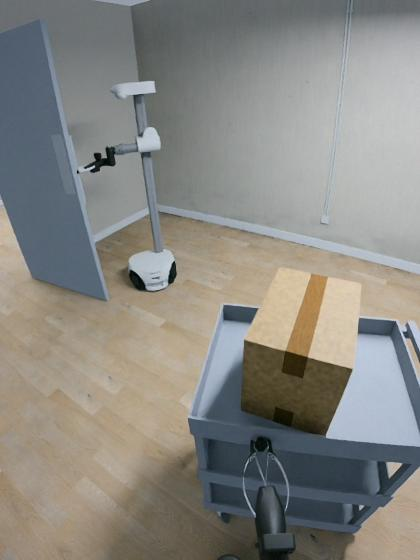

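move:
  blocking: false
  cameras: []
  r1: {"base": {"translate_m": 0.055}, "contact_limits": {"translate_m": 0.4}, "pace": "slow"}

wait:
  seconds: 3

Scene clock: 2979.10 s.
move: r1 moving
r1.base_odometry: x=-4.302 y=-1.079 heading=-0.267
r1.turned_by_wheels: +0.001
r1.turned_by_imu: +0.001
r1.base_tilt: forward=-1.6 right=+1.3
r1.lidar_m: 0.44 2.23 2.88 2.41 1.80 1.73 1.80 2.63 2.88 3.03 0.56 0.44
r1.base_status: translate_m moving
r1.joint_positions: lift_m=+0.650 arm_m=+0.000 wrist_yaw_rad=+0.001 wrist_pitch_rad=+0.005 wrist_roll_rad=+0.002 gripper_m=-0.020
r1.joint_status: not commanded
r1.measured_speeds: translate_m=+0.048 strafe_m=-0.001 rotate_rad=+0.000 lift_m=+0.000 arm_m=+0.000 wrist_yaw_rad=+0.012 wrist_pitch_rad=+0.000 wrist_roll_rad=+0.000
r1.motor_effort: lift_m=+13(13) arm_m=+4(4) wheel_0=+13(13) wheel_1=+7(7) wheel_2=-7(9)
r1.servo_current: wrist_yaw_rad=46(52) wrist_pitch_rad=46(52) wrist_roll_rad=39(52) gripper_m=46(52)
r1.contact_limits: translate_m 0.4
r1.hand_pose: x=+0.4594 y=-0.0870 z=+0.8273 quat_wxyz=(+1.000, +0.001, +0.002, +0.001) (m; r1's base frame)
r1.wrist_depth_mm: - - - 300 271 248 - / - - - 300 273 248 236 / - - - 304 273 251 238 / - - 574 306 277 251 235 / 270 256 242 229 218 208 200 / - 258 187 200 216 206 201 / 1808 255 240 178 145 206 201
r2: as last shown
r2.turned_by_imu: +0.000
r2.lidar_m: 0.39 0.45 3.48 1.55 1.83 2.23 1.44 1.30 1.32 1.26 1.14 0.86
r2.motor_effort: lift_m=+20(20) arm_m=-3(4) wheel_0=-12(13) wheel_1=-9(9) wheel_2=+11(11)
r2.servo_current: wrist_yaw_rad=78(91) wrist_pitch_rad=39(46) wrist_roll_rad=52(52) gripper_m=104(111)
r2.wrist_depth_mm: - - 229 162 248 259 267 / - - 231 235 249 259 268 / - - 233 164 251 260 271 / - - 234 165 250 262 272 / - - 236 167 253 265 274 / - - 233 167 178 265 276 / - - 235 - 258 262 278
pictures: none
No camera images: "cameras" was empty.

Scene clock: 2980.37 s.
earlier move: r1 done
r1.base_odometry: x=-4.261 y=-1.090 heading=-0.267
r1.turned_by_wheels: +0.000
r1.turned_by_imu: +0.000
r1.base_tilt: forward=-1.6 right=+1.3
r1.lidar_m: 0.44 2.18 2.87 2.48 1.83 1.75 1.86 2.65 2.91 3.08 0.52 0.45
r1.base_status: done
r1.joint_positions: lift_m=+0.650 arm_m=+0.000 wrist_yaw_rad=+0.004 wrist_pitch_rad=+0.005 wrist_roll_rad=+0.002 gripper_m=-0.020
r1.joint_status: not commanded
r1.measured_speeds: all 0
r1.motor_effort: lift_m=+13(13) arm_m=+4(4) wheel_0=+6(14) wheel_1=+3(9) wheel_2=-3(9)
r1.servo_current: wrist_yaw_rad=46(65) wrist_pitch_rad=46(52) wrist_roll_rad=65(72) gripper_m=52(52)
r1.contact_limits: translate_m 0.4
r1.hand_pose: x=+0.4596 y=-0.0863 z=+0.8273 quat_wxyz=(+1.000, +0.001, +0.002, +0.002) (m; r1's base frame)
r1.wrist_depth_mm: - - - 300 267 239 - / - - - 301 267 240 - / 1808 - - 303 270 241 - / 1808 - 517 304 271 242 - / 287 265 247 231 216 204 195 / 289 268 189 200 213 202 196 / 1863 276 181 187 151 202 197
r2.base_odometry: x=-2.695 y=+0.155 heading=-2.611
r2.turned_by_wheels: +0.000
r2.turned_by_imu: +0.000
r2.base_tilt: forward=-0.6 right=+0.1
r2.lidar_m: 0.39 0.42 3.47 1.52 1.82 2.25 1.44 1.29 1.30 1.25 1.14 0.87
r2.base_status: not commanded
r2.joint_positions: lift_m=+0.900 arm_m=+0.000 wrist_yaw_rad=+0.656 wrist_pitch_rad=+0.001 wrist_roll_rad=+0.000 gripper_m=-0.029
r2.joint_status: not commanded
r2.measured_speeds: all 0
r2.motor_effort: lift_m=+20(20) arm_m=-3(4) wheel_0=-12(13) wheel_1=-9(9) wheel_2=+10(11)
r2.servo_current: wrist_yaw_rad=85(91) wrist_pitch_rad=39(46) wrist_roll_rad=52(59) gripper_m=98(111)
r2.hand_pose: x=+0.4528 y=+0.1066 z=+1.0777 quat_wxyz=(+0.947, +0.000, +0.000, +0.322) (m; r2's base frame)
r2.wrist_depth_mm: - - 230 162 248 258 268 / - - 230 235 251 259 268 / - - 232 163 251 262 270 / - - 233 164 252 263 272 / - - 235 167 255 264 274 / - - 233 167 179 266 276 / - - 236 - 256 263 277
wait: 1.27 of 3 s (r1 has come to rest)
pictures: none

move:
  blocking: false
  cameras: []
  r1: {"base": {"translate_m": -0.4}}

wait:
  seconds: 4

move:
  blocking: false
  cameras: []
  r1: {"base": {"strafe_m": -1.1}}

wait:
  seconds: 7

move:
  blocking: false
  cameras: []
  r1: {"base": {"rotate_rad": 1.137}, "joints": {"gripper_m": 0.08, "wrist_roll_rad": 1.57, "lift_m": 0.684}}

wait:
  seconds: 4
  cameras: ["r1_head_camera"]

Scene clock: 2995.40 s.
move: r1 moving
r1.base_odometry: x=-4.291 y=-1.082 heading=-0.268
r1.turned_by_wheels: +0.000
r1.turned_by_imu: -0.001
r1.base_tilt: forward=-1.6 right=+1.3
r1.lidar_m: 0.48 2.23 2.88 2.44 1.82 1.74 1.84 2.63 2.87 3.05 0.59 0.49
r1.base_status: translate_m moving
r1.joint_positions: lift_m=+0.650 arm_m=+0.000 wrist_yaw_rad=+0.003 wrist_pitch_rad=+0.005 wrist_roll_rad=+0.002 gripper_m=-0.020
r1.joint_status: not commanded
r1.measured_speeds: translate_m=-0.121 strafe_m=+0.001 rotate_rad=-0.001 lift_m=+0.000 arm_m=+0.000 wrist_yaw_rad=+0.000 wrist_pitch_rad=+0.000 wrist_roll_rad=+0.000
r1.motor_effort: lift_m=+13(13) arm_m=+4(4) wheel_0=-5(7) wheel_1=-5(7) wheel_2=+8(9)
r1.servo_current: wrist_yaw_rad=52(65) wrist_pitch_rad=46(52) wrist_roll_rad=39(59) gripper_m=46(52)
r1.hand_pose: x=+0.4595 y=-0.0867 z=+0.8273 quat_wxyz=(+1.000, +0.001, +0.002, +0.001) (m; r1's base frame)
r1.wrist_depth_mm: - - - 322 290 268 - / - - - 325 290 266 - / 1863 - - 327 291 267 - / - - 539 327 291 266 - / 315 294 273 255 242 228 219 / 317 297 272 198 238 229 220 / 1808 315 179 179 154 229 223
r2: as last shown
r2.base_tilt: forward=-0.6 right=+0.0
r2.lidar_m: 0.39 0.44 3.46 1.53 1.79 2.26 1.43 1.29 1.32 1.23 1.13 0.86
r2.motor_effort: lift_m=+20(20) arm_m=-4(4) wheel_0=-13(13) wheel_1=-8(9) wheel_2=+11(11)
r2.servo_current: wrist_yaw_rad=85(85) wrist_pitch_rad=39(46) wrist_roll_rad=59(59) gripper_m=104(104)
r2.wrist_depth_mm: - - 230 161 249 258 268 / - - 231 234 249 259 267 / - - 233 164 251 260 271 / - - 233 165 251 262 273 / - - 236 166 255 264 274 / - - 232 167 178 266 276 / - - 236 - 257 263 278
pictures: none
No camera images: "cameras" was empty.

Scene clock: 2997.73 s.
earlier move: r1 done
r1.base_odometry: x=-4.647 y=-0.984 heading=-0.268
r1.turned_by_wheels: +0.000
r1.turned_by_imu: +0.000
r1.base_tilt: forward=-1.6 right=+1.2
r1.lidar_m: 0.82 2.59 3.09 2.00 1.47 1.41 1.47 2.11 2.69 2.86 3.38 0.84
r1.base_status: done
r1.joint_positions: lift_m=+0.650 arm_m=+0.000 wrist_yaw_rad=+0.003 wrist_pitch_rad=+0.005 wrist_roll_rad=+0.002 gripper_m=-0.020
r1.joint_status: not commanded
r1.measured_speeds: all 0
r1.motor_effort: lift_m=+13(13) arm_m=+4(4) wheel_0=-2(8) wheel_1=-1(7) wheel_2=+0(10)
r1.servo_current: wrist_yaw_rad=65(65) wrist_pitch_rad=52(52) wrist_roll_rad=59(65) gripper_m=46(52)
r1.hand_pose: x=+0.4595 y=-0.0867 z=+0.8273 quat_wxyz=(+1.000, +0.001, +0.002, +0.001) (m; r1's base frame)
r1.wrist_depth_mm: - - - - - - - / - - - 723 - - - / - - - 699 683 - - / - - - 668 647 564 539 / - - - 640 609 564 535 / - - 209 199 - - - / - - 163 146 144 809 1863
r2.base_odometry: x=-2.695 y=+0.155 heading=-2.611
r2.turned_by_wheels: +0.000
r2.turned_by_imu: +0.000
r2.base_tilt: forward=-0.6 right=+0.1
r2.lidar_m: 0.39 0.43 3.46 1.49 1.83 2.24 1.44 1.30 1.29 1.29 1.13 0.86
r2.base_status: not commanded
r2.joint_positions: lift_m=+0.900 arm_m=+0.000 wrist_yaw_rad=+0.656 wrist_pitch_rad=+0.001 wrist_roll_rad=+0.000 gripper_m=-0.029
r2.joint_status: not commanded
r2.measured_speeds: all 0
r2.motor_effort: lift_m=+20(20) arm_m=-3(4) wheel_0=-13(13) wheel_1=-9(9) wheel_2=+11(11)
r2.servo_current: wrist_yaw_rad=78(98) wrist_pitch_rad=39(52) wrist_roll_rad=52(59) gripper_m=104(111)
r2.hand_pose: x=+0.4528 y=+0.1066 z=+1.0777 quat_wxyz=(+0.947, +0.000, +0.000, +0.322) (m; r2's base frame)
r2.wrist_depth_mm: - - 230 162 249 259 268 / - - 231 235 250 258 268 / - - 232 164 250 260 271 / - - 234 165 252 263 272 / - - 234 166 254 265 274 / - - 233 167 178 266 276 / - - 236 - 257 263 278
wait: 2.33 of 4 s (r1 has come to rest)
pictures: none

Scene clock: 2998.23 s.
move: r1 moving
r1.base_odometry: x=-4.657 y=-1.019 heading=-0.268
r1.turned_by_wheels: +0.000
r1.turned_by_imu: +0.000
r1.base_tilt: forward=-1.6 right=+1.2
r1.lidar_m: 0.83 2.60 3.11 2.04 1.50 1.45 1.48 2.17 2.68 2.82 3.35 0.82
r1.base_status: strafe_m moving
r1.joint_positions: lift_m=+0.650 arm_m=+0.000 wrist_yaw_rad=+0.003 wrist_pitch_rad=+0.005 wrist_roll_rad=+0.002 gripper_m=-0.020
r1.joint_status: not commanded
r1.measured_speeds: translate_m=+0.000 strafe_m=-0.140 rotate_rad=+0.003 lift_m=+0.000 arm_m=+0.000 wrist_yaw_rad=+0.000 wrist_pitch_rad=+0.000 wrist_roll_rad=+0.000
r1.motor_effort: lift_m=+13(13) arm_m=+4(4) wheel_0=+8(11) wheel_1=-9(11) wheel_2=+1(2)
r1.servo_current: wrist_yaw_rad=39(65) wrist_pitch_rad=46(46) wrist_roll_rad=33(59) gripper_m=39(52)
r1.hand_pose: x=+0.4595 y=-0.0867 z=+0.8273 quat_wxyz=(+1.000, +0.001, +0.002, +0.001) (m; r1's base frame)
r1.wrist_depth_mm: - - - - - - - / - - - 723 - - - / - - - 676 750 - - / - - - 661 634 559 - / - - 683 621 585 554 - / - - 187 198 - - - / - - 163 146 144 715 1921
r2: as last shown
r2.lidar_m: 0.41 0.44 3.49 1.50 1.79 2.26 1.44 1.28 1.31 1.27 1.14 0.88
r2.motor_effort: lift_m=+20(20) arm_m=-3(4) wheel_0=-12(13) wheel_1=-8(9) wheel_2=+11(11)
r2.servo_current: wrist_yaw_rad=85(91) wrist_pitch_rad=39(46) wrist_roll_rad=46(59) gripper_m=98(104)
r2.wrist_depth_mm: - - 230 162 250 258 270 / - - 230 234 250 259 270 / - - 233 164 252 262 271 / - - 234 165 251 263 272 / - - 236 167 254 265 273 / - - 232 167 178 266 276 / - - 236 - 258 262 278
pictures: none
No camera images: "cameras" was empty.

Scene clock: 3002.73 s.
earlier move: r1 done
r1.base_odometry: x=-4.938 y=-2.045 heading=-0.268
r1.turned_by_wheels: +0.000
r1.turned_by_imu: -0.005
r1.base_tilt: forward=-1.6 right=+1.3
r1.lidar_m: 2.84 0.92 1.10 2.79 2.08 1.96 2.10 1.82 1.77 1.87 2.58 2.72
r1.base_status: done
r1.joint_positions: lift_m=+0.650 arm_m=+0.000 wrist_yaw_rad=+0.003 wrist_pitch_rad=+0.005 wrist_roll_rad=+0.002 gripper_m=-0.020
r1.joint_status: not commanded
r1.measured_speeds: all 0
r1.motor_effort: lift_m=+14(14) arm_m=+4(4) wheel_0=+1(12) wheel_1=-1(11) wheel_2=+1(3)
r1.servo_current: wrist_yaw_rad=59(72) wrist_pitch_rad=46(59) wrist_roll_rad=59(72) gripper_m=52(52)
r1.hand_pose: x=+0.4595 y=-0.0867 z=+0.8273 quat_wxyz=(+1.000, +0.001, +0.002, +0.001) (m; r1's base frame)
r1.wrist_depth_mm: - - - - - - - / - - - - - - - / - - - - - - - / - - - - - - - / - - - - - - - / - - - 199 - - - / 960 1921 180 180 154 1808 1808
r2.base_odometry: x=-2.695 y=+0.155 heading=-2.611
r2.turned_by_wheels: +0.000
r2.turned_by_imu: +0.001
r2.base_tilt: forward=-0.6 right=+0.1
r2.lidar_m: 0.41 0.43 3.46 1.51 1.77 2.26 1.43 1.30 1.30 1.25 1.12 0.85
r2.base_status: not commanded
r2.joint_positions: lift_m=+0.900 arm_m=+0.000 wrist_yaw_rad=+0.656 wrist_pitch_rad=+0.001 wrist_roll_rad=+0.000 gripper_m=-0.029
r2.joint_status: not commanded
r2.measured_speeds: all 0
r2.motor_effort: lift_m=+20(20) arm_m=-4(4) wheel_0=-12(13) wheel_1=-8(9) wheel_2=+10(11)
r2.servo_current: wrist_yaw_rad=72(98) wrist_pitch_rad=39(52) wrist_roll_rad=46(59) gripper_m=111(111)
r2.hand_pose: x=+0.4528 y=+0.1066 z=+1.0777 quat_wxyz=(+0.947, +0.000, +0.000, +0.322) (m; r2's base frame)
r2.wrist_depth_mm: - - 229 161 248 258 268 / - - 230 235 249 259 268 / - - 232 164 251 262 271 / - - 234 165 252 263 273 / - - 236 166 253 263 274 / - - 232 167 178 266 277 / - - 236 - 257 263 277
wait: 4.50 of 7 s (r1 has come to rest)
pictures: none

Scene clock: 3003.23 s.
move: r1 moving
r1.base_odometry: x=-4.938 y=-2.045 heading=-0.015
r1.turned_by_wheels: +0.252
r1.turned_by_imu: +0.253
r1.base_tilt: forward=-1.6 right=+1.3
r1.lidar_m: 1.06 0.92 4.01 2.31 1.97 1.96 2.06 1.78 1.76 2.10 2.72 2.71
r1.base_status: rotate_rad moving
r1.joint_positions: lift_m=+0.679 arm_m=+0.000 wrist_yaw_rad=+0.002 wrist_pitch_rad=+0.005 wrist_roll_rad=+0.582 gripper_m=+0.005
r1.joint_status: lift_m moving; wrist_roll_rad moving; gripper_m moving
r1.measured_speeds: translate_m=+0.003 strafe_m=+0.001 rotate_rad=+0.973 lift_m=+0.056 arm_m=+0.000 wrist_yaw_rad=+0.000 wrist_pitch_rad=+0.000 wrist_roll_rad=+1.820
r1.motor_effort: lift_m=+26(27) arm_m=+4(4) wheel_0=-8(9) wheel_1=-8(9) wheel_2=-8(8)
r1.servo_current: wrist_yaw_rad=59(59) wrist_pitch_rad=46(52) wrist_roll_rad=72(98) gripper_m=72(78)
r1.hand_pose: x=+0.4594 y=-0.0868 z=+0.8561 quat_wxyz=(+0.958, +0.287, +0.003, +0.000) (m; r1's base frame)
r1.wrist_depth_mm: - - - - - - - / - - - - - - - / - - - - - - - / - - - - - - - / - - - - - - 1863 / 946 - 191 202 183 1756 1537 / 732 140 183 - 156 1397 1229
r2: as last shown
r2.turned_by_imu: +0.000
r2.lidar_m: 0.38 0.44 3.46 1.53 1.81 2.24 1.44 1.29 1.29 1.27 1.12 0.89
r2.motor_effort: lift_m=+20(20) arm_m=-3(3) wheel_0=-12(13) wheel_1=-8(9) wheel_2=+10(11)
r2.servo_current: wrist_yaw_rad=78(91) wrist_pitch_rad=39(46) wrist_roll_rad=33(52) gripper_m=98(111)
r2.wrist_depth_mm: - - 230 161 249 258 268 / - - 230 235 251 259 268 / - - 233 164 251 259 271 / - - 234 165 251 263 272 / - - 234 166 255 265 274 / - - 233 167 178 266 276 / - - 236 - 257 262 276
pictures: none
No camera images: "cameras" was empty.

Scene clock: 3004.53 s.
earlier move: r1 done
r1.base_odometry: x=-4.938 y=-2.045 heading=+0.869
r1.turned_by_wheels: +0.884
r1.turned_by_imu: +0.889
r1.base_tilt: forward=-1.6 right=+1.3
r1.lidar_m: 1.33 2.58 2.01 1.95 2.16 1.77 1.76 1.93 2.78 2.73 2.94 0.94
r1.base_status: done
r1.joint_positions: lift_m=+0.684 arm_m=+0.000 wrist_yaw_rad=+0.002 wrist_pitch_rad=+0.005 wrist_roll_rad=+1.568 gripper_m=+0.080
r1.joint_status: all done
r1.measured_speeds: all 0
r1.motor_effort: lift_m=+23(27) arm_m=+4(4) wheel_0=-4(10) wheel_1=-3(9) wheel_2=+0(8)
r1.servo_current: wrist_yaw_rad=20(59) wrist_pitch_rad=46(52) wrist_roll_rad=59(98) gripper_m=39(91)
r1.hand_pose: x=+0.4595 y=-0.0868 z=+0.8604 quat_wxyz=(+0.708, +0.706, +0.002, -0.001) (m; r1's base frame)
r1.wrist_depth_mm: - - 878 683 - - - / - - 1042 960 - 1281 - / - - - - - 1808 1182 / - - - - - 1808 1229 / - - - - - 1756 1229 / - - 199 - 196 1708 1281 / - - - 150 - 1537 1255
r2.base_odometry: x=-2.695 y=+0.155 heading=-2.611
r2.turned_by_wheels: +0.000
r2.turned_by_imu: +0.000
r2.base_tilt: forward=-0.6 right=+0.1
r2.lidar_m: 0.38 0.45 3.50 1.52 1.78 2.26 1.43 1.29 1.33 1.26 1.15 0.85
r2.base_status: not commanded
r2.joint_positions: lift_m=+0.900 arm_m=+0.000 wrist_yaw_rad=+0.656 wrist_pitch_rad=+0.001 wrist_roll_rad=+0.000 gripper_m=-0.029
r2.joint_status: not commanded
r2.measured_speeds: all 0
r2.motor_effort: lift_m=+20(20) arm_m=-3(4) wheel_0=-12(13) wheel_1=-9(9) wheel_2=+11(11)
r2.servo_current: wrist_yaw_rad=78(91) wrist_pitch_rad=46(46) wrist_roll_rad=39(59) gripper_m=91(111)
r2.hand_pose: x=+0.4528 y=+0.1066 z=+1.0777 quat_wxyz=(+0.947, +0.000, +0.000, +0.322) (m; r2's base frame)
r2.wrist_depth_mm: - - 231 162 249 259 268 / - - 231 235 249 259 268 / - - 233 164 251 260 271 / - - 233 165 251 263 272 / - - 236 167 254 264 272 / - - 233 167 178 266 276 / - - 236 - 258 263 277
wait: 1.30 of 4 s (r1 has come to rest)
pictures: r1_head_camera
Images, in order (width x height): r1_head_camera 420x560.

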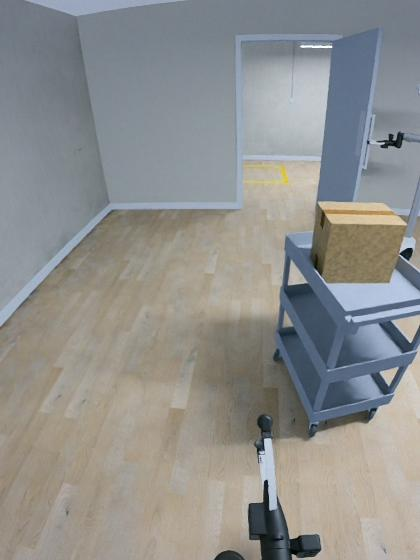

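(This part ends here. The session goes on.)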